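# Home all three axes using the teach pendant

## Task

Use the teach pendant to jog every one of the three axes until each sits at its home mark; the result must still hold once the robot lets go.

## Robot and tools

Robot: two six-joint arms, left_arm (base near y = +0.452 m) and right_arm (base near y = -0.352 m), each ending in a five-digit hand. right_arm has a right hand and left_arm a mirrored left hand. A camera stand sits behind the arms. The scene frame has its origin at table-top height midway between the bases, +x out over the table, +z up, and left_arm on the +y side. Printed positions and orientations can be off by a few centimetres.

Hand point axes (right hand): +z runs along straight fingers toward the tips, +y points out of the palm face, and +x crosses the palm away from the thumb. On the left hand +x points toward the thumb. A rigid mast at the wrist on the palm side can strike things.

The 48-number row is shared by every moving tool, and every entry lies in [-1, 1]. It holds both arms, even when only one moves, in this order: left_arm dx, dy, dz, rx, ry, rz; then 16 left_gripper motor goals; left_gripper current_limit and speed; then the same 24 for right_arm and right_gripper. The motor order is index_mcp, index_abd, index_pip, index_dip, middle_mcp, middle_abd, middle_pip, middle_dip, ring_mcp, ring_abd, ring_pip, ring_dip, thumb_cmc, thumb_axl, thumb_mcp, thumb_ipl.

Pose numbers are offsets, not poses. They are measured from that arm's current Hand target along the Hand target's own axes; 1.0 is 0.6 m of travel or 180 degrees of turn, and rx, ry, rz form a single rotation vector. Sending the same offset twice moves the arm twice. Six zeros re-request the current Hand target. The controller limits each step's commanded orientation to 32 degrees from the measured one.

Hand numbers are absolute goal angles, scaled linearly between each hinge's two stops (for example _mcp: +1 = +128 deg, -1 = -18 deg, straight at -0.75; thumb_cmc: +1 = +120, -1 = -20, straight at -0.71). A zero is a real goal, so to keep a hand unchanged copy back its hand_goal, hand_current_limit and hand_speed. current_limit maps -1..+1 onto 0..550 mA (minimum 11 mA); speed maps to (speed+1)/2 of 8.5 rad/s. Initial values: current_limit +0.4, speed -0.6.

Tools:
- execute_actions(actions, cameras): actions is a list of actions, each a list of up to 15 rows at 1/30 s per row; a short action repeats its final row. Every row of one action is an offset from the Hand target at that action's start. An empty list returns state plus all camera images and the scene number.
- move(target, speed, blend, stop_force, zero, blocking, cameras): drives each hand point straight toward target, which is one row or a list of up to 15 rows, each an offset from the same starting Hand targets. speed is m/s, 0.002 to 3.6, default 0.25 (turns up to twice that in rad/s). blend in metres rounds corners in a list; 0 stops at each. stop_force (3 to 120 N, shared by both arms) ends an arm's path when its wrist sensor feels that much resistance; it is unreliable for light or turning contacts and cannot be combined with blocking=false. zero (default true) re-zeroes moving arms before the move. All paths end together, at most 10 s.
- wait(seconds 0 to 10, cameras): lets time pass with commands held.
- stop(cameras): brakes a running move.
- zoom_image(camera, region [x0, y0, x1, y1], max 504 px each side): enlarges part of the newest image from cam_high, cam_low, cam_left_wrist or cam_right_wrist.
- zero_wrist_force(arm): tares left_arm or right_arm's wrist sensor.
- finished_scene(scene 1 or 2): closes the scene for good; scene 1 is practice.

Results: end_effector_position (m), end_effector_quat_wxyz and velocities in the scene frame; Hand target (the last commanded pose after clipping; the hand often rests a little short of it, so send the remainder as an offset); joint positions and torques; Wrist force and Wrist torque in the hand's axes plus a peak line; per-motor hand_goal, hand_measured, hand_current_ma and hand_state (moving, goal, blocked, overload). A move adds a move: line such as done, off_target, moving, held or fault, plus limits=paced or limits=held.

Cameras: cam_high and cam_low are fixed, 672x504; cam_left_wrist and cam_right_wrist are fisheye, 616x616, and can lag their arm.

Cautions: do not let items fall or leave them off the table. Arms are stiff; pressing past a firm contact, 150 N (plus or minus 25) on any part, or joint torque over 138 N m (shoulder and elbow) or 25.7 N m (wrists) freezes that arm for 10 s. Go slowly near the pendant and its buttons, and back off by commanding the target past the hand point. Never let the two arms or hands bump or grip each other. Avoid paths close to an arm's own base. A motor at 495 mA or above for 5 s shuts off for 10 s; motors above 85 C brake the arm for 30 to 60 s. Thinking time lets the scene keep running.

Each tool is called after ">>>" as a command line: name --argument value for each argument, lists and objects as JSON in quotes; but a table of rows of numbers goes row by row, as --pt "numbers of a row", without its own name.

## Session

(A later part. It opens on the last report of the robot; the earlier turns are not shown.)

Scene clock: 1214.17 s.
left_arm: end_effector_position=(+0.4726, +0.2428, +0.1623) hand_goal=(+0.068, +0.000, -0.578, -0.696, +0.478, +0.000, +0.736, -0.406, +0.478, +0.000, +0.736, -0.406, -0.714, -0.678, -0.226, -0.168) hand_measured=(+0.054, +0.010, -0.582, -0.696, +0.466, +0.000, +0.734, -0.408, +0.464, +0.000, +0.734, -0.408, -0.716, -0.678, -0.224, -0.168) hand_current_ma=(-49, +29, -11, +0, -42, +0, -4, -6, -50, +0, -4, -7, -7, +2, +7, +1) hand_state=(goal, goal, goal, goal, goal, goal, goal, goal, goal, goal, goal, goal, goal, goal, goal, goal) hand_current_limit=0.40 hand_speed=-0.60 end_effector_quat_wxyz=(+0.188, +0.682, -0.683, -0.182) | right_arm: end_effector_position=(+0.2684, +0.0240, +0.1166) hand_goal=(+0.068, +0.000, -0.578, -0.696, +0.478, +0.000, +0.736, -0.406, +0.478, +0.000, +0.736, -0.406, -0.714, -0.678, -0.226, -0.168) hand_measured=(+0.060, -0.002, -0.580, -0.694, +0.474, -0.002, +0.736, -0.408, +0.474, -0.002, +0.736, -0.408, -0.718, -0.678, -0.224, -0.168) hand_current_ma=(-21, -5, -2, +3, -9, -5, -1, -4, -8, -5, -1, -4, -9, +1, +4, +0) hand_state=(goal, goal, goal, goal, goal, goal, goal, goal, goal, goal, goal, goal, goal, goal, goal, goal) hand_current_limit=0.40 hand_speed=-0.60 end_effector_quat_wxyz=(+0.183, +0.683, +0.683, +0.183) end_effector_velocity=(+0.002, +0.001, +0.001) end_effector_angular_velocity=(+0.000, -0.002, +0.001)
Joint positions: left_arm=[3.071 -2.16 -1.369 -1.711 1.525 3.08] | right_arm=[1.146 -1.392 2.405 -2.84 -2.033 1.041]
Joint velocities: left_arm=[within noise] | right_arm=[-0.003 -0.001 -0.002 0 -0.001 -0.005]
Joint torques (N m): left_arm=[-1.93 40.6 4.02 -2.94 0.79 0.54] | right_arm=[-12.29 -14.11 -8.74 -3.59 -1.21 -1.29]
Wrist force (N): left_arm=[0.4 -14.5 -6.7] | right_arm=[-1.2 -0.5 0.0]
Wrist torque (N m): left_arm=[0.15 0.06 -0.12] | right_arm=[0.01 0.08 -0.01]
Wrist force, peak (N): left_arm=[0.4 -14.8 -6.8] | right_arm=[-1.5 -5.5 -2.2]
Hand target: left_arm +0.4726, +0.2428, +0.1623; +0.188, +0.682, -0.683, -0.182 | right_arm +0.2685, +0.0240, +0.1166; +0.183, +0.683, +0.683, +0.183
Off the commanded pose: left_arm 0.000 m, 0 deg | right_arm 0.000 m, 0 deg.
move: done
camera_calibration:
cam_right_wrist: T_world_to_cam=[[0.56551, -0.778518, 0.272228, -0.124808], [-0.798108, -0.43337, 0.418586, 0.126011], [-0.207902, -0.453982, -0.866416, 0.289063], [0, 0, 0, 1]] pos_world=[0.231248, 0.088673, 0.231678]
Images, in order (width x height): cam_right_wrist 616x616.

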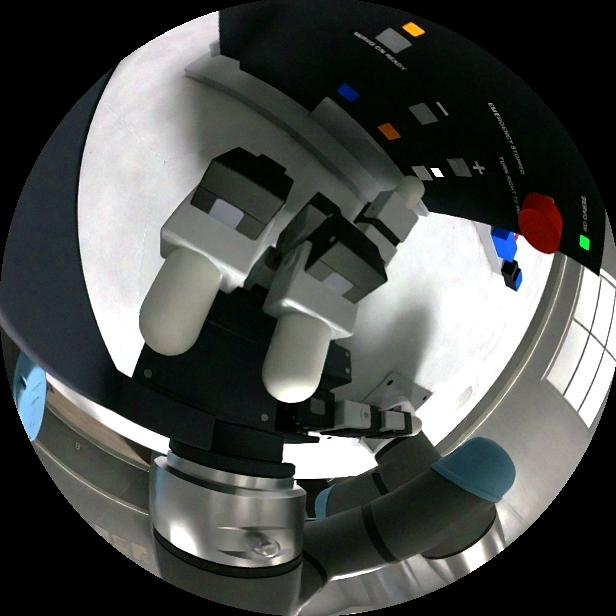

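>>> move --pt "0 0 0 0 0 0 0.068 0 -0.577 -0.696 0.479 0 0.737 -0.406 0.479 0 0.737 -0.406 -0.714 -0.678 -0.226 -0.168 0.4 -0.6 0.0842 0.0451 -0.0664 0 0 0 0.068 0 -0.577 -0.696 0.479 0 0.737 -0.406 0.479 0 0.737 -0.406 -0.714 -0.678 -0.226 -0.168 0.4 -0.6" --speed 0.1 --cameras '["cam_high", "cam_right_wrist"]'

>>> zoom_image --camera "cam_high" --region '[365, 235, 415, 275]'

>>> zoom_image --camera "cam_high" --region '[325, 210, 365, 250]'

>>> move --pt "0 0 0 0 0 0 0.068 0 -0.577 -0.696 0.479 0 0.737 -0.406 0.479 0 0.737 -0.406 -0.714 -0.678 -0.226 -0.168 0.4 -0.6 0 0.01602 0.00925 0 0 0 0.068 0 -0.577 -0.696 0.479 0 0.737 -0.406 0.479 0 0.737 -0.406 -0.714 -0.678 -0.226 -0.168 0.4 -0.6" --speed 0.03 --cameras '["cam_high"]'

>>> wait --seconds 5.5 --cameras '["cam_high"]'

>>> move --pt "0 0 0 0 0 0 0.068 0 -0.577 -0.696 0.479 0 0.737 -0.406 0.479 0 0.737 -0.406 -0.714 -0.678 -0.226 -0.168 0.4 -0.6 0 -0.0087 -0.005 0 0 0 0.068 0 -0.577 -0.696 0.479 0 0.737 -0.406 0.479 0 0.737 -0.406 -0.714 -0.678 -0.226 -0.168 0.4 -0.6" --speed 0.1 --cameras '["cam_high", "cam_right_wrist"]'

>>> zoom_image --camera "cam_high" --region '[300, 190, 440, 290]'

>>> zoom_image --camera "cam_high" --region '[365, 235, 415, 275]'

Scene clock: 1245.20 s.
left_arm: end_effector_position=(+0.4726, +0.2428, +0.1623) hand_goal=(+0.068, +0.000, -0.578, -0.696, +0.478, +0.000, +0.736, -0.406, +0.478, +0.000, +0.736, -0.406, -0.714, -0.678, -0.226, -0.168) hand_measured=(+0.054, +0.010, -0.582, -0.696, +0.466, +0.000, +0.734, -0.408, +0.464, +0.000, +0.734, -0.408, -0.716, -0.678, -0.224, -0.168) hand_current_ma=(-49, +29, -11, +0, -42, +0, -4, -6, -50, +0, -4, -7, -7, +2, +7, +1) hand_state=(goal, goal, goal, goal, goal, goal, goal, goal, goal, goal, goal, goal, goal, goal, goal, goal) hand_current_limit=0.40 hand_speed=-0.60 end_effector_quat_wxyz=(+0.188, +0.682, -0.683, -0.182) | right_arm: end_effector_position=(+0.2720, +0.0745, +0.1646) hand_goal=(+0.068, +0.000, -0.578, -0.696, +0.478, +0.000, +0.736, -0.406, +0.478, +0.000, +0.736, -0.406, -0.714, -0.678, -0.226, -0.168) hand_measured=(+0.060, -0.002, -0.580, -0.694, +0.474, -0.002, +0.736, -0.408, +0.474, -0.002, +0.736, -0.408, -0.718, -0.678, -0.224, -0.168) hand_current_ma=(-21, -4, -2, +3, -9, -5, -1, -4, -8, -5, -1, -4, -9, +1, +4, +0) hand_state=(goal, goal, goal, goal, goal, goal, goal, goal, goal, goal, goal, goal, goal, goal, goal, goal) hand_current_limit=0.40 hand_speed=-0.60 end_effector_quat_wxyz=(+0.183, +0.683, +0.683, +0.183)
Joint positions: left_arm=[3.071 -2.16 -1.369 -1.711 1.525 3.08] | right_arm=[1.191 -1.415 2.227 -2.615 -2.044 1.091]
Joint torques (N m): left_arm=[-2.4 40.99 3.9 -2.7 0.73 0.54] | right_arm=[-13.47 -15.63 -19.66 -2.35 0.54 -1.12]
Wrist force (N): left_arm=[0.3 -14.6 -6.6] | right_arm=[-1.3 -0.3 0.1]
Wrist torque (N m): left_arm=[0.14 0.08 -0.13] | right_arm=[0.03 0.06 -0.01]
Wrist force, peak (N): left_arm=[0.4 -14.9 -6.8] | right_arm=[-2.2 -0.9 0.6]
Hand target: left_arm +0.4726, +0.2428, +0.1623; +0.188, +0.682, -0.683, -0.182 | right_arm +0.2721, +0.0745, +0.1646; +0.183, +0.683, +0.683, +0.183
Off the commanded pose: left_arm 0.000 m, 0 deg | right_arm 0.000 m, 0 deg.
move: done
camera_calibration:
cam_right_wrist: T_world_to_cam=[[0.565502, -0.778565, 0.272108, -0.100554], [-0.798137, -0.433483, 0.418412, 0.130749], [-0.207807, -0.453793, -0.866538, 0.354312], [0, 0, 0, 1]] pos_world=[0.234848, 0.139174, 0.279679]
Images, in order (width x height): cam_high 672x504, cam_right_wrist 616x616.

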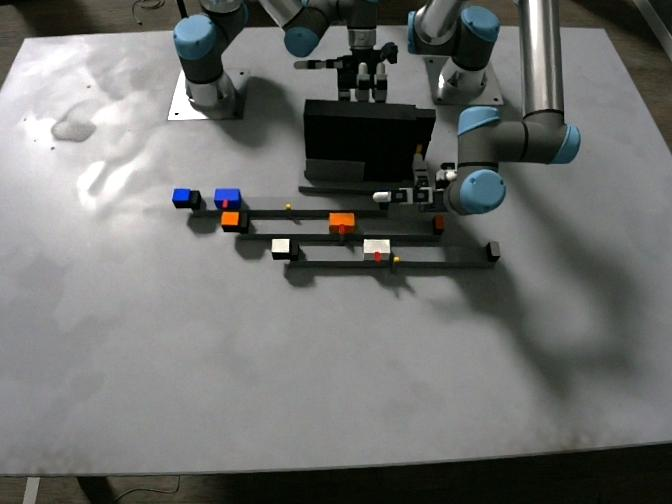

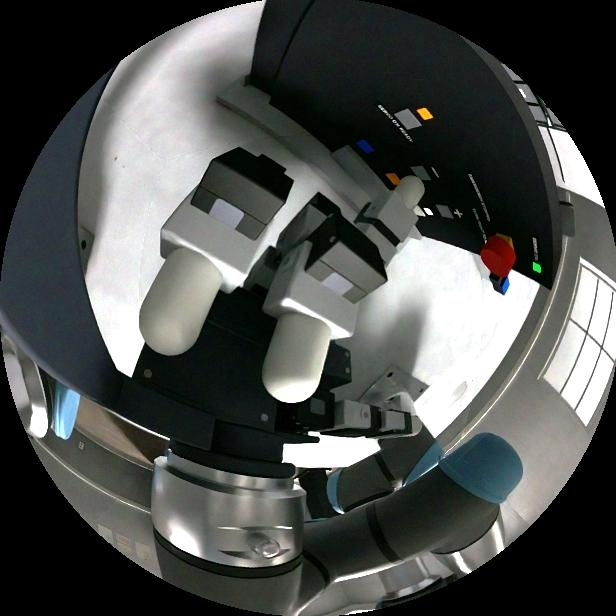

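Scaled by 10.080.

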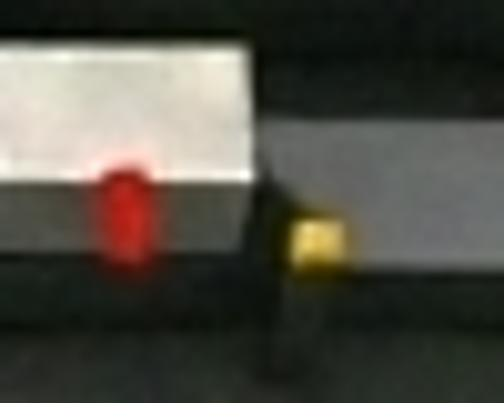

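Scaled by 12.600.

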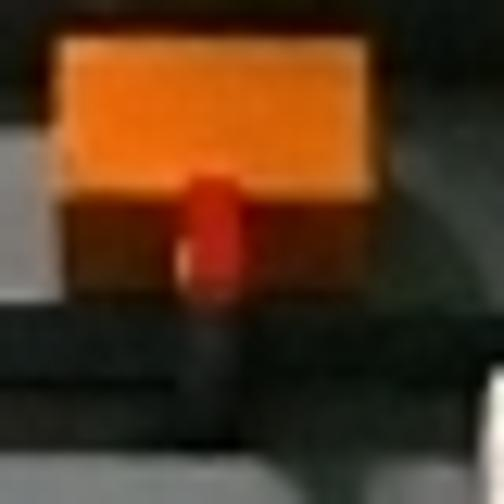

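Scene clock: 1245.93 s.
left_arm: end_effector_position=(+0.4726, +0.2428, +0.1623) hand_goal=(+0.068, +0.000, -0.578, -0.696, +0.478, +0.000, +0.736, -0.406, +0.478, +0.000, +0.736, -0.406, -0.714, -0.678, -0.226, -0.168) hand_measured=(+0.054, +0.010, -0.582, -0.696, +0.466, +0.000, +0.734, -0.408, +0.464, +0.000, +0.734, -0.408, -0.716, -0.678, -0.224, -0.168) hand_current_ma=(-49, +29, -11, +0, -42, +0, -4, -6, -50, +0, -4, -7, -7, +2, +7, +1) hand_state=(goal, goal, goal, goal, goal, goal, goal, goal, goal, goal, goal, goal, goal, goal, goal, goal) hand_current_limit=0.40 hand_speed=-0.60 end_effector_quat_wxyz=(+0.188, +0.682, -0.683, -0.182) | right_arm: end_effector_position=(+0.2833, +0.0745, +0.1646) hand_goal=(+0.068, +0.000, -0.578, -0.696, +0.478, +0.000, +0.736, -0.406, +0.478, +0.000, +0.736, -0.406, -0.714, -0.678, -0.226, -0.168) hand_measured=(+0.060, -0.002, -0.580, -0.694, +0.474, -0.002, +0.736, -0.408, +0.474, -0.002, +0.736, -0.408, -0.718, -0.678, -0.224, -0.168) hand_current_ma=(-21, -5, -2, +3, -9, -5, -1, -4, -8, -5, -1, -4, -9, +1, +4, +0) hand_state=(goal, goal, goal, goal, goal, goal, goal, goal, goal, goal, goal, goal, goal, goal, goal, goal) hand_current_limit=0.40 hand_speed=-0.60 end_effector_quat_wxyz=(+0.183, +0.683, +0.683, +0.183) end_effector_velocity=(-0.001, +0.000, +0.000) end_effector_angular_velocity=(+0.003, +0.000, -0.003)
Joint positions: left_arm=[3.071 -2.16 -1.369 -1.711 1.525 3.08] | right_arm=[1.168 -1.409 2.223 -2.629 -2.038 1.065]
Joint velocities: left_arm=[within noise] | right_arm=[0.002 0.001 -0.001 0 0 0.006]
Joint torques (N m): left_arm=[-2.19 40.92 4.83 -2.72 0.62 0.43] | right_arm=[12.69 -27.72 -22.56 -1.97 -2.32 1.04]
Wrist force (N): left_arm=[0.3 -14.6 -6.8] | right_arm=[-1.7 -5.9 -3.0]
Wrist torque (N m): left_arm=[0.15 0.07 -0.13] | right_arm=[0.04 0.01 0.11]
Wrist force, peak (N): left_arm=[0.6 -15.0 -6.8] | right_arm=[-1.7 -6.9 -3.0]
Hand target: left_arm +0.4726, +0.2428, +0.1623; +0.188, +0.682, -0.683, -0.182 | right_arm +0.2832, +0.0745, +0.1646; +0.183, +0.683, +0.683, +0.183
Off the commanded pose: left_arm 0.000 m, 0 deg | right_arm 0.000 m, 0 deg.
move: done
Images, in order (width x height): cam_high 672x504.

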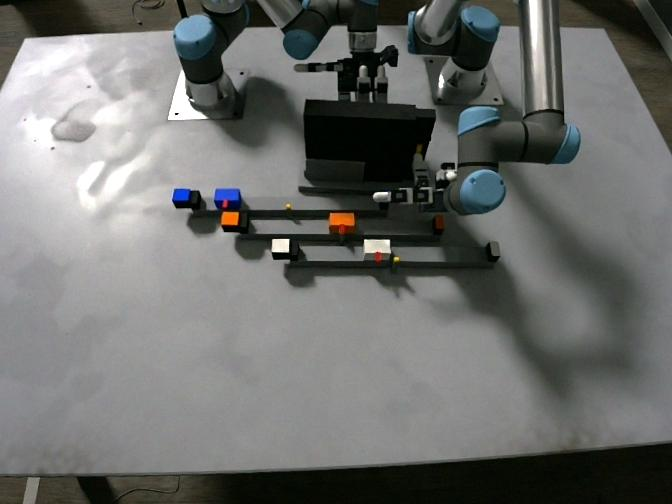

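Scene clock: 1251.43 s.
left_arm: end_effector_position=(+0.4726, +0.2428, +0.1623) hand_goal=(+0.068, +0.000, -0.578, -0.696, +0.478, +0.000, +0.736, -0.406, +0.478, +0.000, +0.736, -0.406, -0.714, -0.678, -0.226, -0.168) hand_measured=(+0.054, +0.010, -0.582, -0.696, +0.466, +0.000, +0.734, -0.408, +0.464, +0.000, +0.734, -0.408, -0.716, -0.678, -0.224, -0.168) hand_current_ma=(-49, +29, -11, +0, -42, +0, -4, -6, -50, +0, -4, -7, -7, +2, +7, +1) hand_state=(goal, goal, goal, goal, goal, goal, goal, goal, goal, goal, goal, goal, goal, goal, goal, goal) hand_current_limit=0.40 hand_speed=-0.60 end_effector_quat_wxyz=(+0.188, +0.682, -0.683, -0.182) | right_arm: end_effector_position=(+0.2832, +0.0745, +0.1646) hand_goal=(+0.068, +0.000, -0.578, -0.696, +0.478, +0.000, +0.736, -0.406, +0.478, +0.000, +0.736, -0.406, -0.714, -0.678, -0.226, -0.168) hand_measured=(+0.060, -0.004, -0.580, -0.694, +0.474, -0.002, +0.736, -0.408, +0.474, -0.002, +0.736, -0.408, -0.718, -0.678, -0.224, -0.168) hand_current_ma=(-21, -5, -2, +3, -9, -5, -1, -4, -8, -5, -1, -4, -9, +1, +4, +0) hand_state=(goal, goal, goal, goal, goal, goal, goal, goal, goal, goal, goal, goal, goal, goal, goal, goal) hand_current_limit=0.40 hand_speed=-0.60 end_effector_quat_wxyz=(+0.183, +0.683, +0.683, +0.183)
Joint positions: left_arm=[3.071 -2.16 -1.369 -1.711 1.525 3.08] | right_arm=[1.168 -1.409 2.223 -2.629 -2.038 1.065]
Joint torques (N m): left_arm=[-1.55 41.08 3.87 -2.63 0.57 0.55] | right_arm=[11.91 -28.44 -7.45 -0.49 -2.01 1.18]
Wrist force (N): left_arm=[0.4 -14.5 -6.8] | right_arm=[-1.6 -4.2 -2.2]
Wrist torque (N m): left_arm=[0.15 0.07 -0.13] | right_arm=[0.04 0.04 0.08]
Wrist force, peak (N): left_arm=[0.3 -15.0 -6.8] | right_arm=[-1.7 -5.4 -2.6]
Hand target: left_arm +0.4726, +0.2428, +0.1623; +0.188, +0.682, -0.683, -0.182 | right_arm +0.2832, +0.0745, +0.1646; +0.183, +0.683, +0.683, +0.183
Off the commanded pose: left_arm 0.000 m, 0 deg | right_arm 0.000 m, 0 deg.
wait: 5.50 s; at rest by 0.17 s
Images, in order (width x height): cam_high 672x504.

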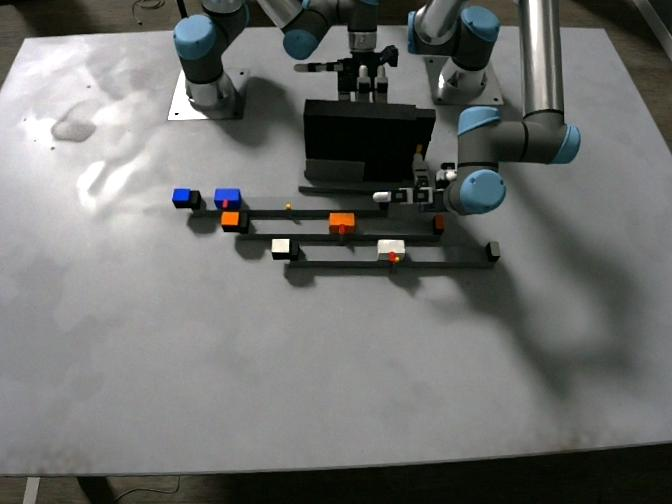

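Scene clock: 1252.13 s.
left_arm: end_effector_position=(+0.4726, +0.2428, +0.1623) hand_goal=(+0.068, +0.000, -0.578, -0.696, +0.478, +0.000, +0.736, -0.406, +0.478, +0.000, +0.736, -0.406, -0.714, -0.678, -0.226, -0.168) hand_measured=(+0.054, +0.010, -0.582, -0.696, +0.466, +0.000, +0.734, -0.408, +0.464, +0.000, +0.734, -0.408, -0.716, -0.678, -0.224, -0.168) hand_current_ma=(-49, +29, -11, +0, -42, +0, -4, -6, -50, +0, -4, -7, -7, +2, +7, +1) hand_state=(goal, goal, goal, goal, goal, goal, goal, goal, goal, goal, goal, goal, goal, goal, goal, goal) hand_current_limit=0.40 hand_speed=-0.60 end_effector_quat_wxyz=(+0.188, +0.682, -0.683, -0.182) | right_arm: end_effector_position=(+0.2770, +0.0745, +0.1646) hand_goal=(+0.068, +0.000, -0.578, -0.696, +0.478, +0.000, +0.736, -0.406, +0.478, +0.000, +0.736, -0.406, -0.714, -0.678, -0.226, -0.168) hand_measured=(+0.060, -0.002, -0.580, -0.694, +0.474, -0.002, +0.736, -0.408, +0.474, -0.002, +0.736, -0.408, -0.718, -0.678, -0.224, -0.168) hand_current_ma=(-21, -5, -2, +3, -9, -5, -1, -4, -8, -5, -1, -4, -9, +1, +4, +0) hand_state=(goal, goal, goal, goal, goal, goal, goal, goal, goal, goal, goal, goal, goal, goal, goal, goal) hand_current_limit=0.40 hand_speed=-0.60 end_effector_quat_wxyz=(+0.183, +0.683, +0.683, +0.183)
Joint positions: left_arm=[3.071 -2.16 -1.369 -1.711 1.525 3.08] | right_arm=[1.181 -1.413 2.225 -2.621 -2.041 1.079]
Joint torques (N m): left_arm=[-1.09 40.95 3.93 -2.65 0.53 0.54] | right_arm=[-4.56 -23.17 -9.4 -2.11 -2.13 -0.95]
Wrist force (N): left_arm=[0.4 -14.5 -6.8] | right_arm=[-1.4 -0.2 -0.2]
Wrist torque (N m): left_arm=[0.15 0.06 -0.12] | right_arm=[0.05 0.09 -0.05]
Wrist force, peak (N): left_arm=[0.5 -15.0 -6.8] | right_arm=[-1.5 -4.2 -1.7]
Hand target: left_arm +0.4726, +0.2428, +0.1623; +0.188, +0.682, -0.683, -0.182 | right_arm +0.2771, +0.0745, +0.1646; +0.183, +0.683, +0.683, +0.183
Off the commanded pose: left_arm 0.000 m, 0 deg | right_arm 0.000 m, 0 deg.
move: done
camera_calibration:
cam_right_wrist: T_world_to_cam=[[0.565477, -0.778589, 0.272093, -0.103425], [-0.798126, -0.43341, 0.418511, 0.134779], [-0.207921, -0.453823, -0.866495, 0.35539], [0, 0, 0, 1]] pos_world=[0.239948, 0.139174, 0.279679]
Images, in order (width x height): cam_high 672x504, cam_right_wrist 616x616.

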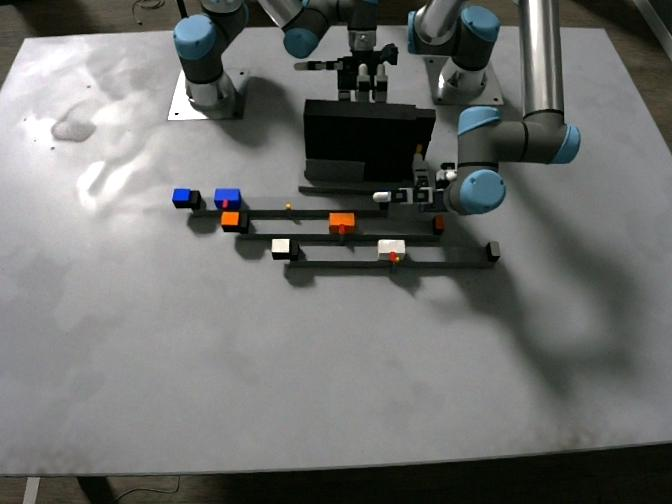

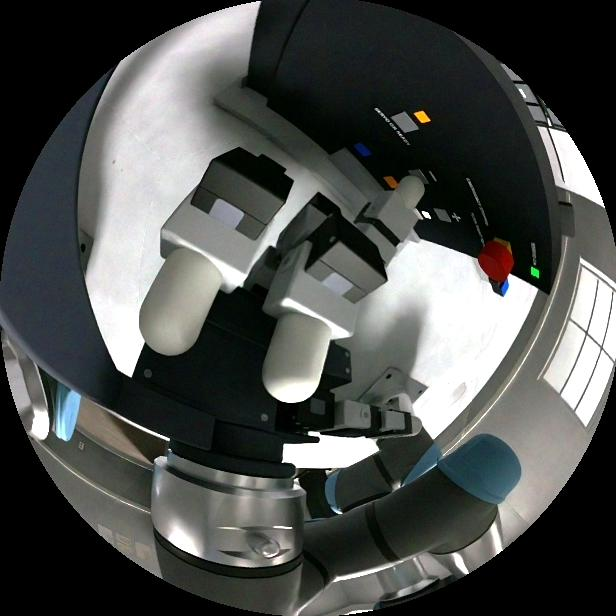

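Scaled by 3.600.

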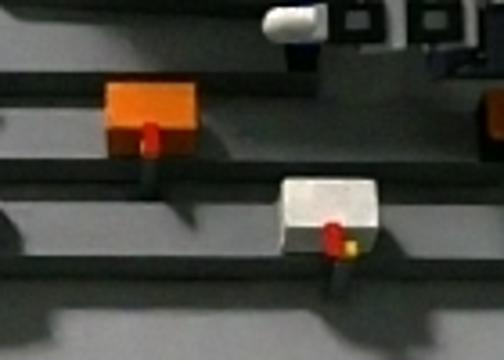

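Scaled by 10.080.

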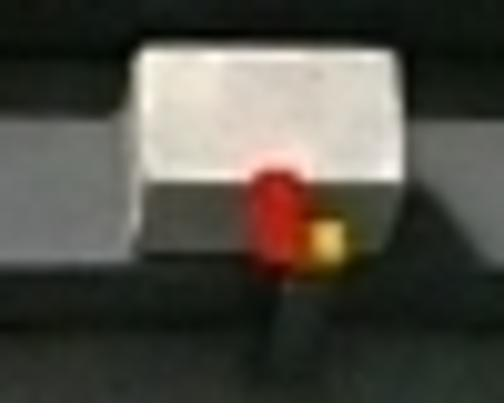

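>>> move --pt "0 0 0 0 0 0 0.068 0 -0.577 -0.696 0.479 0 0.737 -0.406 0.479 0 0.737 -0.406 -0.714 -0.678 -0.226 -0.168 0.4 -0.6 0 0.0088 0.0051 0 0 0 0.068 0 -0.577 -0.696 0.479 0 0.737 -0.406 0.479 0 0.737 -0.406 -0.714 -0.678 -0.226 -0.168 0.4 -0.6" --speed 0.03 --cameras '[]'

>>> wait --seconds 1.25 --cameras '[]'

>>> move --pt "0 0 0 0 0 0 0.068 0 -0.577 -0.696 0.479 0 0.737 -0.406 0.479 0 0.737 -0.406 -0.714 -0.678 -0.226 -0.168 0.4 -0.6 0 -0.0088 -0.0051 0 0 0 0.068 0 -0.577 -0.696 0.479 0 0.737 -0.406 0.479 0 0.737 -0.406 -0.714 -0.678 -0.226 -0.168 0.4 -0.6" --speed 0.1 --cameras '["all"]'

>>> zoom_image --camera "cam_high" --region '[365, 235, 415, 275]'

>>> zoom_image --camera "cam_low" --region '[430, 220, 530, 290]'

Scene clock: 1277.03 s.
left_arm: end_effector_position=(+0.4726, +0.2428, +0.1623) hand_goal=(+0.068, +0.000, -0.578, -0.696, +0.478, +0.000, +0.736, -0.406, +0.478, +0.000, +0.736, -0.406, -0.714, -0.678, -0.226, -0.168) hand_measured=(+0.054, +0.010, -0.582, -0.696, +0.466, +0.000, +0.734, -0.408, +0.464, +0.000, +0.734, -0.408, -0.716, -0.678, -0.224, -0.168) hand_current_ma=(-49, +29, -11, +0, -42, +0, -4, -6, -50, +0, -4, -7, -7, +2, +7, +1) hand_state=(goal, goal, goal, goal, goal, goal, goal, goal, goal, goal, goal, goal, goal, goal, goal, goal) hand_current_limit=0.40 hand_speed=-0.60 end_effector_quat_wxyz=(+0.188, +0.682, -0.683, -0.182) | right_arm: end_effector_position=(+0.2834, +0.0745, +0.1646) hand_goal=(+0.068, +0.000, -0.578, -0.696, +0.478, +0.000, +0.736, -0.406, +0.478, +0.000, +0.736, -0.406, -0.714, -0.678, -0.226, -0.168) hand_measured=(+0.060, -0.004, -0.580, -0.694, +0.474, -0.002, +0.736, -0.408, +0.474, -0.002, +0.736, -0.408, -0.718, -0.678, -0.224, -0.168) hand_current_ma=(-21, -5, -2, +3, -9, -5, -1, -4, -8, -5, -1, -4, -9, +1, +4, +0) hand_state=(goal, goal, goal, goal, goal, goal, goal, goal, goal, goal, goal, goal, goal, goal, goal, goal) hand_current_limit=0.40 hand_speed=-0.60 end_effector_quat_wxyz=(+0.183, +0.683, +0.683, +0.183)
Joint positions: left_arm=[3.071 -2.16 -1.369 -1.711 1.525 3.08] | right_arm=[1.168 -1.409 2.223 -2.629 -2.038 1.065]
Joint torques (N m): left_arm=[0.29 41.43 4.08 -2.86 0.48 0.29] | right_arm=[5.63 -22.7 -24.84 -4.2 -1.02 0.71]
Wrist force (N): left_arm=[0.4 -14.7 -6.5] | right_arm=[-1.7 -6.1 -2.7]
Wrist torque (N m): left_arm=[0.12 0.06 -0.12] | right_arm=[0.00 0.01 0.13]
Wrist force, peak (N): left_arm=[0.5 -14.8 -6.9] | right_arm=[-1.6 -6.2 -2.9]
Hand target: left_arm +0.4726, +0.2428, +0.1623; +0.188, +0.682, -0.683, -0.182 | right_arm +0.2832, +0.0745, +0.1646; +0.183, +0.683, +0.683, +0.183
Off the commanded pose: left_arm 0.000 m, 0 deg | right_arm 0.000 m, 0 deg.
move: done
No camera images: "cameras" was empty.

Scene clock: 1278.30 s.
left_arm: end_effector_position=(+0.4726, +0.2428, +0.1623) hand_goal=(+0.068, +0.000, -0.578, -0.696, +0.478, +0.000, +0.736, -0.406, +0.478, +0.000, +0.736, -0.406, -0.714, -0.678, -0.226, -0.168) hand_measured=(+0.054, +0.010, -0.582, -0.696, +0.466, +0.000, +0.734, -0.408, +0.464, +0.000, +0.734, -0.408, -0.716, -0.678, -0.224, -0.168) hand_current_ma=(-49, +29, -11, +0, -42, +0, -4, -6, -50, +0, -4, -7, -7, +2, +7, +1) hand_state=(goal, goal, goal, goal, goal, goal, goal, goal, goal, goal, goal, goal, goal, goal, goal, goal) hand_current_limit=0.40 hand_speed=-0.60 end_effector_quat_wxyz=(+0.188, +0.682, -0.683, -0.182) | right_arm: end_effector_position=(+0.2832, +0.0745, +0.1646) hand_goal=(+0.068, +0.000, -0.578, -0.696, +0.478, +0.000, +0.736, -0.406, +0.478, +0.000, +0.736, -0.406, -0.714, -0.678, -0.226, -0.168) hand_measured=(+0.060, -0.004, -0.580, -0.694, +0.474, -0.002, +0.736, -0.408, +0.474, -0.002, +0.736, -0.408, -0.718, -0.678, -0.224, -0.168) hand_current_ma=(-21, -5, -2, +3, -9, -5, -1, -4, -8, -5, -1, -4, -9, +1, +4, +0) hand_state=(goal, goal, goal, goal, goal, goal, goal, goal, goal, goal, goal, goal, goal, goal, goal, goal) hand_current_limit=0.40 hand_speed=-0.60 end_effector_quat_wxyz=(+0.183, +0.683, +0.683, +0.183)
Joint positions: left_arm=[3.071 -2.16 -1.369 -1.711 1.525 3.08] | right_arm=[1.168 -1.409 2.223 -2.629 -2.038 1.065]
Joint torques (N m): left_arm=[0.11 41.44 3.87 -2.63 0.61 0.3] | right_arm=[11.82 -28.33 -10.27 -0.93 -3.41 1.12]
Wrist force (N): left_arm=[0.5 -14.7 -6.5] | right_arm=[-1.6 -5.4 -2.6]
Wrist torque (N m): left_arm=[0.11 0.06 -0.11] | right_arm=[0.02 0.01 0.11]
Wrist force, peak (N): left_arm=[0.5 -14.9 -6.9] | right_arm=[-1.7 -6.1 -2.9]
Hand target: left_arm +0.4726, +0.2428, +0.1623; +0.188, +0.682, -0.683, -0.182 | right_arm +0.2832, +0.0745, +0.1646; +0.183, +0.683, +0.683, +0.183
Off the commanded pose: left_arm 0.000 m, 0 deg | right_arm 0.000 m, 0 deg.
wait: 1.27 s; at rest by 0.17 s
No camera images: "cameras" was empty.

Scene clock: 1279.00 s.
left_arm: end_effector_position=(+0.4726, +0.2428, +0.1623) hand_goal=(+0.068, +0.000, -0.578, -0.696, +0.478, +0.000, +0.736, -0.406, +0.478, +0.000, +0.736, -0.406, -0.714, -0.678, -0.226, -0.168) hand_measured=(+0.054, +0.010, -0.582, -0.696, +0.466, +0.000, +0.734, -0.408, +0.464, +0.000, +0.734, -0.408, -0.716, -0.678, -0.224, -0.168) hand_current_ma=(-49, +29, -11, +0, -42, +0, -4, -6, -50, +0, -4, -7, -7, +2, +7, +1) hand_state=(goal, goal, goal, goal, goal, goal, goal, goal, goal, goal, goal, goal, goal, goal, goal, goal) hand_current_limit=0.40 hand_speed=-0.60 end_effector_quat_wxyz=(+0.188, +0.682, -0.683, -0.182) | right_arm: end_effector_position=(+0.2770, +0.0745, +0.1646) hand_goal=(+0.068, +0.000, -0.578, -0.696, +0.478, +0.000, +0.736, -0.406, +0.478, +0.000, +0.736, -0.406, -0.714, -0.678, -0.226, -0.168) hand_measured=(+0.060, -0.002, -0.580, -0.694, +0.474, -0.002, +0.736, -0.408, +0.474, -0.002, +0.736, -0.408, -0.718, -0.678, -0.224, -0.168) hand_current_ma=(-21, -5, -2, +3, -9, -5, -1, -4, -8, -5, -1, -4, -9, +1, +4, +0) hand_state=(goal, goal, goal, goal, goal, goal, goal, goal, goal, goal, goal, goal, goal, goal, goal, goal) hand_current_limit=0.40 hand_speed=-0.60 end_effector_quat_wxyz=(+0.183, +0.683, +0.683, +0.183)
Joint positions: left_arm=[3.071 -2.16 -1.369 -1.711 1.525 3.08] | right_arm=[1.181 -1.413 2.225 -2.621 -2.041 1.079]
Joint torques (N m): left_arm=[-0.25 41.34 3.96 -2.6 0.54 0.38] | right_arm=[-5.29 -23.22 -9.37 -2.01 -2.16 -0.91]
Wrist force (N): left_arm=[0.3 -14.3 -6.5] | right_arm=[-1.3 -0.3 0.0]
Wrist torque (N m): left_arm=[0.14 0.09 -0.14] | right_arm=[0.03 0.07 -0.04]
Wrist force, peak (N): left_arm=[0.5 -15.0 -6.7] | right_arm=[-1.8 -5.5 -2.4]
Hand target: left_arm +0.4726, +0.2428, +0.1623; +0.188, +0.682, -0.683, -0.182 | right_arm +0.2771, +0.0745, +0.1646; +0.183, +0.683, +0.683, +0.183
Off the commanded pose: left_arm 0.000 m, 0 deg | right_arm 0.000 m, 0 deg.
move: done
camera_calibration:
cam_left_wrist: T_world_to_cam=[[0.552335, 0.747402, -0.369212, -0.410748], [0.821791, -0.413825, 0.391673, -0.409574], [0.139948, -0.51975, -0.842778, 0.322515], [0, 0, 0, 1]] pos_world=[0.51832, 0.305129, 0.280575]
cam_right_wrist: T_world_to_cam=[[0.565477, -0.778589, 0.272093, -0.103425], [-0.798126, -0.43341, 0.418511, 0.134779], [-0.207921, -0.453823, -0.866495, 0.35539], [0, 0, 0, 1]] pos_world=[0.239948, 0.139174, 0.279679]

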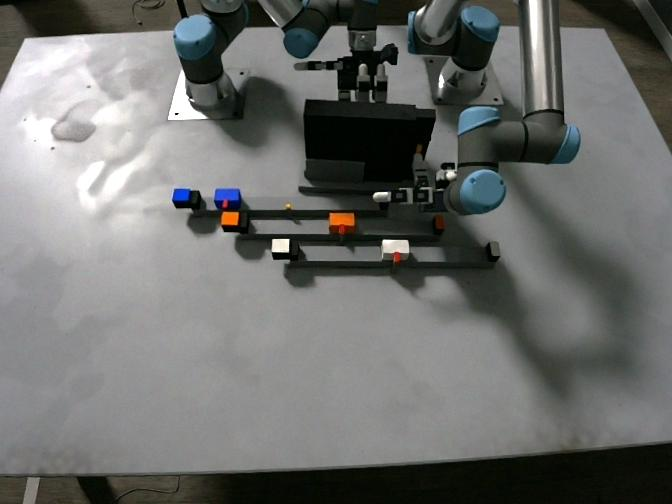

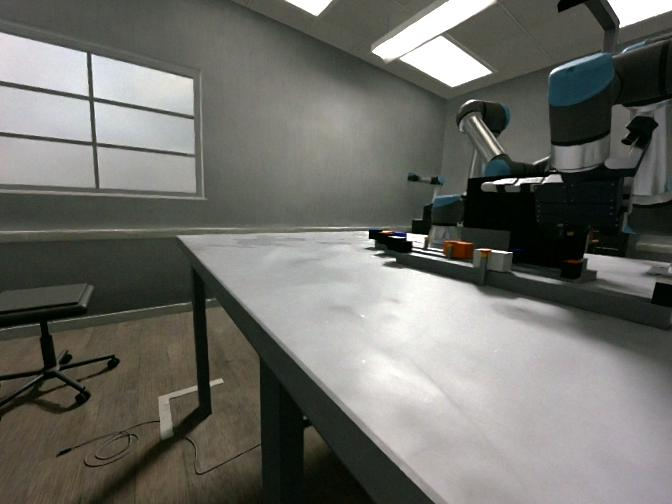

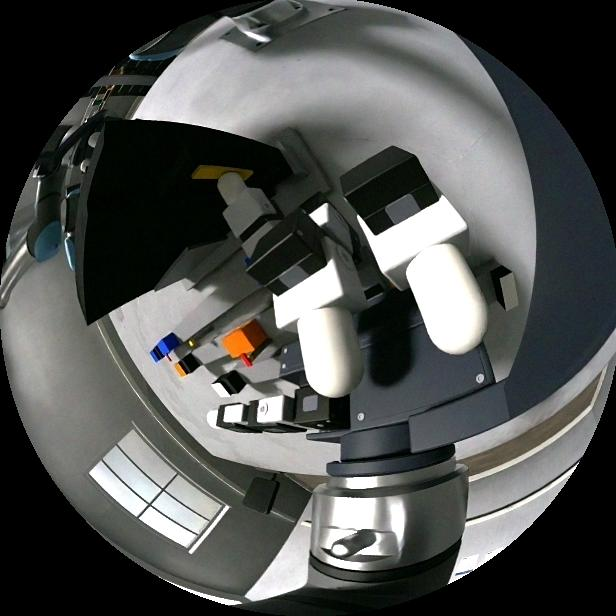

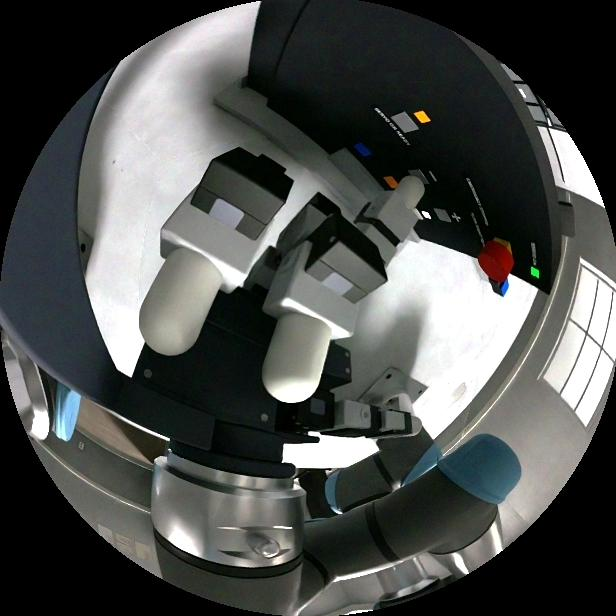

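Scaled by 10.080.

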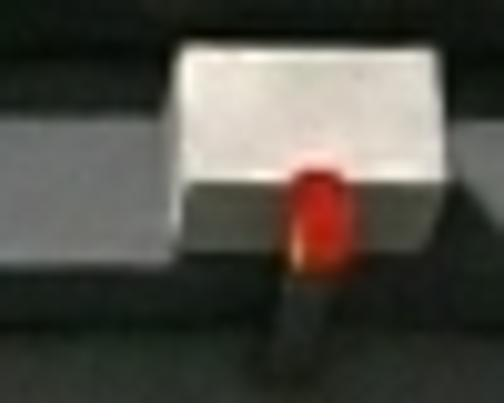

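Scaled by 5.040.

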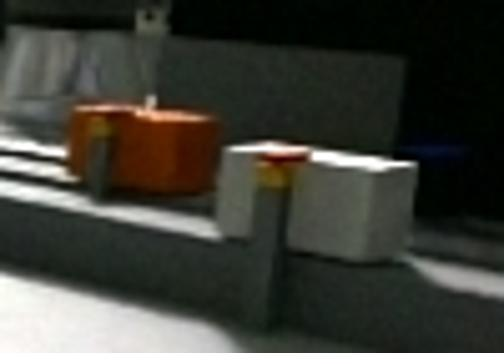

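>>> move --pt "0 0 0 0 0 0 0.068 0 -0.577 -0.696 0.479 0 0.737 -0.406 0.479 0 0.737 -0.406 -0.714 -0.678 -0.226 -0.168 0.4 -0.6 0.0642 -0.0445 0.0534 0 0 0 0.068 0 -0.577 -0.696 0.479 0 0.737 -0.406 0.479 0 0.737 -0.406 -0.714 -0.678 -0.226 -0.168 0.4 -0.6" --speed 0.1 --cameras '["cam_right_wrist"]'

>>> zoom_image --camera "cam_right_wrist" --region '[330, 60, 530, 260]'

>>> move --pt "0 0 0 0 0 0 0.068 0 -0.577 -0.696 0.479 0 0.737 -0.406 0.479 0 0.737 -0.406 -0.714 -0.678 -0.226 -0.168 0.4 -0.6 0 0.0433 0.025 0 0 0 0.068 0 -0.577 -0.696 0.479 0 0.737 -0.406 0.479 0 0.737 -0.406 -0.714 -0.678 -0.226 -0.168 0.4 -0.6" --speed 0.01 --stop_force 5 --cameras '["cam_right_wrist"]'

>>> zoom_image --camera "cam_right_wrist" --region '[350, 110, 470, 230]'

>>> move --pt "0 0 0 0 0 0 0.068 0 -0.577 -0.696 0.479 0 0.737 -0.406 0.479 0 0.737 -0.406 -0.714 -0.678 -0.226 -0.168 0.4 -0.6 0 -0.0144 -0.0083 0 0 0 0.068 0 -0.577 -0.696 0.479 0 0.737 -0.406 0.479 0 0.737 -0.406 -0.714 -0.678 -0.226 -0.168 0.4 -0.6" --speed 0.1 --cameras '["cam_right_wrist"]'

>>> zoom_image --camera "cam_right_wrist" --region '[330, 60, 530, 260]'

Scene clock: 1312.13 s.
left_arm: end_effector_position=(+0.4726, +0.2428, +0.1623) hand_goal=(+0.068, +0.000, -0.578, -0.696, +0.478, +0.000, +0.736, -0.406, +0.478, +0.000, +0.736, -0.406, -0.714, -0.678, -0.226, -0.168) hand_measured=(+0.054, +0.010, -0.582, -0.696, +0.466, +0.000, +0.734, -0.408, +0.464, +0.000, +0.734, -0.408, -0.716, -0.678, -0.224, -0.168) hand_current_ma=(-49, +29, -11, +0, -42, +0, -4, -6, -50, +0, -4, -7, -7, +2, +7, +1) hand_state=(goal, goal, goal, goal, goal, goal, goal, goal, goal, goal, goal, goal, goal, goal, goal, goal) hand_current_limit=0.40 hand_speed=-0.60 end_effector_quat_wxyz=(+0.188, +0.682, -0.683, -0.182) | right_arm: end_effector_position=(+0.2700, +0.1131, +0.1236) hand_goal=(+0.068, +0.000, -0.578, -0.696, +0.478, +0.000, +0.736, -0.406, +0.478, +0.000, +0.736, -0.406, -0.714, -0.678, -0.226, -0.168) hand_measured=(+0.060, -0.002, -0.580, -0.694, +0.474, -0.002, +0.736, -0.408, +0.474, -0.002, +0.736, -0.408, -0.718, -0.678, -0.224, -0.168) hand_current_ma=(-21, -4, -2, +3, -9, -5, -1, -4, -8, -5, -1, -4, -9, +1, +4, +0) hand_state=(goal, goal, goal, goal, goal, goal, goal, goal, goal, goal, goal, goal, goal, goal, goal, goal) hand_current_limit=0.40 hand_speed=-0.60 end_effector_quat_wxyz=(+0.183, +0.683, +0.683, +0.183)
Joint positions: left_arm=[3.071 -2.16 -1.369 -1.711 1.525 3.08] | right_arm=[1.229 -1.255 2.157 -2.687 -2.052 1.132]
Joint torques (N m): left_arm=[-0.38 41.29 4.17 -2.72 0.54 0.31] | right_arm=[-13.35 -22.09 -7.22 -0.35 0.49 -0.91]
Wrist force (N): left_arm=[0.2 -14.3 -6.6] | right_arm=[-1.1 -0.6 0.4]
Wrist torque (N m): left_arm=[0.16 0.09 -0.14] | right_arm=[-0.08 0.08 0.03]
Wrist force, peak (N): left_arm=[0.2 -14.8 -7.1] | right_arm=[-2.1 0.5 -0.5]
Hand target: left_arm +0.4726, +0.2428, +0.1623; +0.188, +0.682, -0.683, -0.182 | right_arm +0.2700, +0.1130, +0.1235; +0.183, +0.683, +0.683, +0.183
Off the commanded pose: left_arm 0.000 m, 0 deg | right_arm 0.000 m, 0 deg.
move: done
camera_calibration:
cam_right_wrist: T_world_to_cam=[[0.565476, -0.778587, 0.272101, -0.0582803], [-0.798178, -0.433518, 0.418298, 0.16304], [-0.207721, -0.453723, -0.866595, 0.335821], [0, 0, 0, 1]] pos_world=[0.232848, 0.177674, 0.238679]
Images, in order (width x height): cam_right_wrist 616x616.

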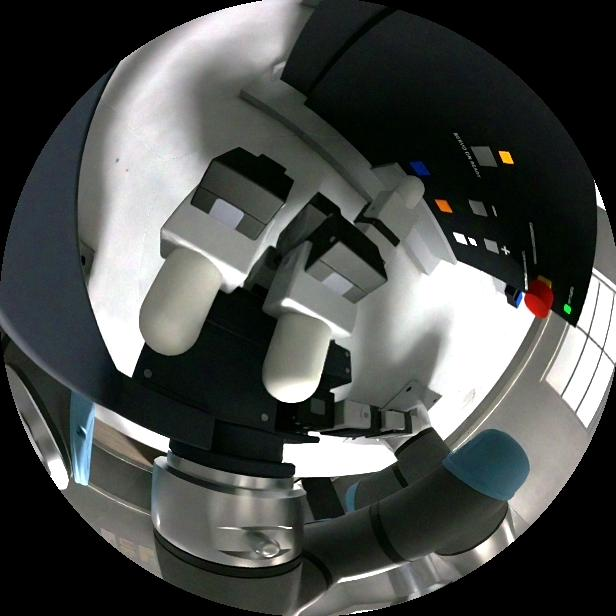

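Scaled by 2.520 from the camera's 616x616 image, which has a finer 880x880 frame.

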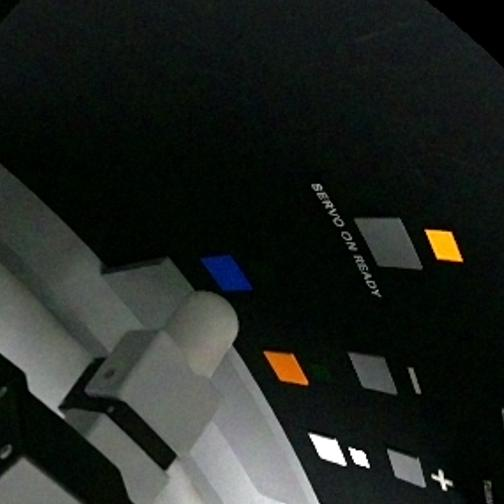

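Scene clock: 1315.00 s.
left_arm: end_effector_position=(+0.4726, +0.2428, +0.1623) hand_goal=(+0.068, +0.000, -0.578, -0.696, +0.478, +0.000, +0.736, -0.406, +0.478, +0.000, +0.736, -0.406, -0.714, -0.678, -0.226, -0.168) hand_measured=(+0.054, +0.010, -0.582, -0.696, +0.466, +0.000, +0.734, -0.408, +0.464, +0.000, +0.734, -0.408, -0.716, -0.678, -0.224, -0.168) hand_current_ma=(-49, +29, -11, +0, -42, +0, -4, -6, -50, +0, -4, -7, -7, +2, +7, +1) hand_state=(goal, goal, goal, goal, goal, goal, goal, goal, goal, goal, goal, goal, goal, goal, goal, goal) hand_current_limit=0.40 hand_speed=-0.60 end_effector_quat_wxyz=(+0.188, +0.682, -0.683, -0.182) | right_arm: end_effector_position=(+0.2870, +0.1130, +0.1235) hand_goal=(+0.068, +0.000, -0.578, -0.696, +0.478, +0.000, +0.736, -0.406, +0.478, +0.000, +0.736, -0.406, -0.714, -0.678, -0.226, -0.168) hand_measured=(+0.060, -0.004, -0.580, -0.694, +0.474, -0.002, +0.736, -0.408, +0.474, -0.002, +0.736, -0.408, -0.718, -0.678, -0.224, -0.168) hand_current_ma=(-20, -6, -2, +3, -9, -5, -1, -4, -8, -5, -1, -4, -9, +1, +4, +0) hand_state=(goal, goal, goal, goal, goal, goal, goal, goal, goal, goal, goal, goal, goal, goal, goal, goal) hand_current_limit=0.40 hand_speed=-0.60 end_effector_quat_wxyz=(+0.183, +0.683, +0.683, +0.183)
Joint positions: left_arm=[3.071 -2.16 -1.369 -1.711 1.525 3.08] | right_arm=[1.196 -1.247 2.151 -2.706 -2.045 1.096]
Joint torques (N m): left_arm=[0.28 41.45 4.59 -2.52 0.64 0.24] | right_arm=[12.54 -34.09 -5.02 -0.6 -3.21 -0.15]
Wrist force (N): left_arm=[0.2 -14.9 -6.7] | right_arm=[-1.4 -4.7 -1.9]
Wrist torque (N m): left_arm=[0.11 0.09 -0.13] | right_arm=[-0.02 0.05 0.07]
Wrist force, peak (N): left_arm=[0.6 -14.9 -6.7] | right_arm=[-1.4 -11.3 -4.7]
Hand target: left_arm +0.4726, +0.2428, +0.1623; +0.188, +0.682, -0.683, -0.182 | right_arm +0.2870, +0.1130, +0.1235; +0.183, +0.683, +0.683, +0.183 (not the last commanded pose)
Off the commanded pose: left_arm 0.000 m, 0 deg | right_arm 0.013 m, 0 deg.
move: contact (right_arm)
camera_calibration:
cam_right_wrist: T_world_to_cam=[[0.565404, -0.778648, 0.272076, -0.0678313], [-0.798153, -0.433313, 0.418559, 0.176545], [-0.208016, -0.453813, -0.866477, 0.339326], [0, 0, 0, 1]] pos_world=[0.249848, 0.177673, 0.238579]
Images, in order (width x height): cam_right_wrist 616x616.

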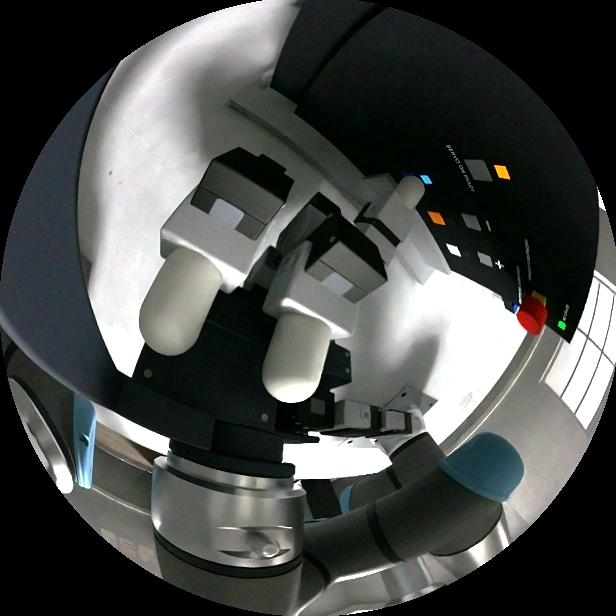

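Scaled by 4.200 from the camera's 616x616 image, which has a finer 880x880 frame.

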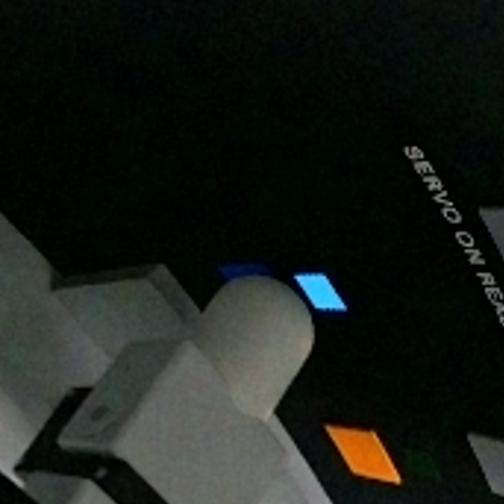

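Scene clock: 1315.70 s.
left_arm: end_effector_position=(+0.4726, +0.2428, +0.1623) hand_goal=(+0.068, +0.000, -0.578, -0.696, +0.478, +0.000, +0.736, -0.406, +0.478, +0.000, +0.736, -0.406, -0.714, -0.678, -0.226, -0.168) hand_measured=(+0.054, +0.010, -0.582, -0.696, +0.466, +0.000, +0.734, -0.408, +0.464, +0.000, +0.734, -0.408, -0.716, -0.678, -0.224, -0.168) hand_current_ma=(-49, +29, -11, +0, -42, +0, -4, -6, -50, +0, -4, -7, -7, +2, +7, +1) hand_state=(goal, goal, goal, goal, goal, goal, goal, goal, goal, goal, goal, goal, goal, goal, goal, goal) hand_current_limit=0.40 hand_speed=-0.60 end_effector_quat_wxyz=(+0.188, +0.682, -0.683, -0.182) | right_arm: end_effector_position=(+0.2769, +0.1130, +0.1235) hand_goal=(+0.068, +0.000, -0.578, -0.696, +0.478, +0.000, +0.736, -0.406, +0.478, +0.000, +0.736, -0.406, -0.714, -0.678, -0.226, -0.168) hand_measured=(+0.060, -0.002, -0.580, -0.694, +0.474, -0.002, +0.736, -0.408, +0.474, -0.002, +0.736, -0.408, -0.718, -0.678, -0.224, -0.168) hand_current_ma=(-20, -5, -2, +3, -9, -5, -1, -4, -8, -5, -1, -4, -9, +1, +4, +0) hand_state=(goal, goal, goal, goal, goal, goal, goal, goal, goal, goal, goal, goal, goal, goal, goal, goal) hand_current_limit=0.40 hand_speed=-0.60 end_effector_quat_wxyz=(+0.183, +0.683, +0.683, +0.183)
Joint positions: left_arm=[3.071 -2.16 -1.369 -1.711 1.525 3.08] | right_arm=[1.216 -1.252 2.155 -2.695 -2.049 1.117]
Joint torques (N m): left_arm=[0.57 42.81 4.54 -2.59 0.51 0.34] | right_arm=[-11.8 -25.03 -10.51 -3.14 -1.61 -1.1]
Wrist force (N): left_arm=[0.5 -14.4 -6.8] | right_arm=[-1.3 -0.3 0.6]
Wrist torque (N m): left_arm=[0.17 0.05 -0.12] | right_arm=[-0.05 0.11 -0.03]
Wrist force, peak (N): left_arm=[0.1 -14.9 -6.5] | right_arm=[-1.4 -4.7 -1.9]
Hand target: left_arm +0.4726, +0.2428, +0.1623; +0.188, +0.682, -0.683, -0.182 | right_arm +0.2770, +0.1130, +0.1235; +0.183, +0.683, +0.683, +0.183
Off the commanded pose: left_arm 0.000 m, 0 deg | right_arm 0.000 m, 0 deg.
move: done
camera_calibration:
cam_right_wrist: T_world_to_cam=[[0.565576, -0.778482, 0.272193, -0.0622194], [-0.79806, -0.433435, 0.418609, 0.168472], [-0.207902, -0.453982, -0.866416, 0.337212], [0, 0, 0, 1]] pos_world=[0.239747, 0.177673, 0.238578]
Images, in order (width x height): cam_right_wrist 616x616.

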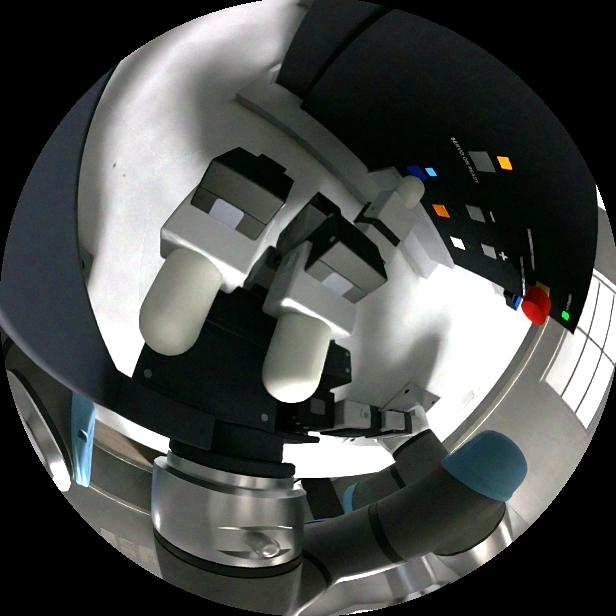

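Scaled by 2.520 from the camera's 616x616 image, which has a finer 880x880 frame.

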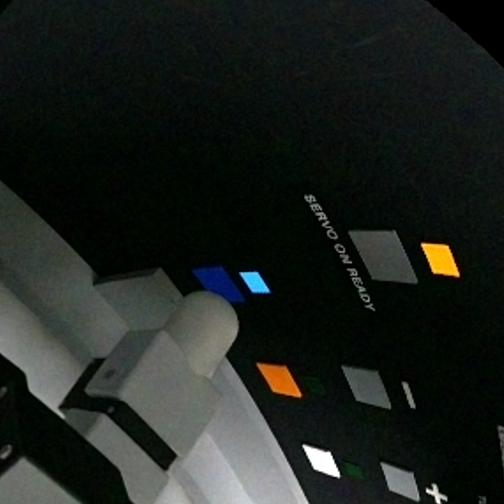

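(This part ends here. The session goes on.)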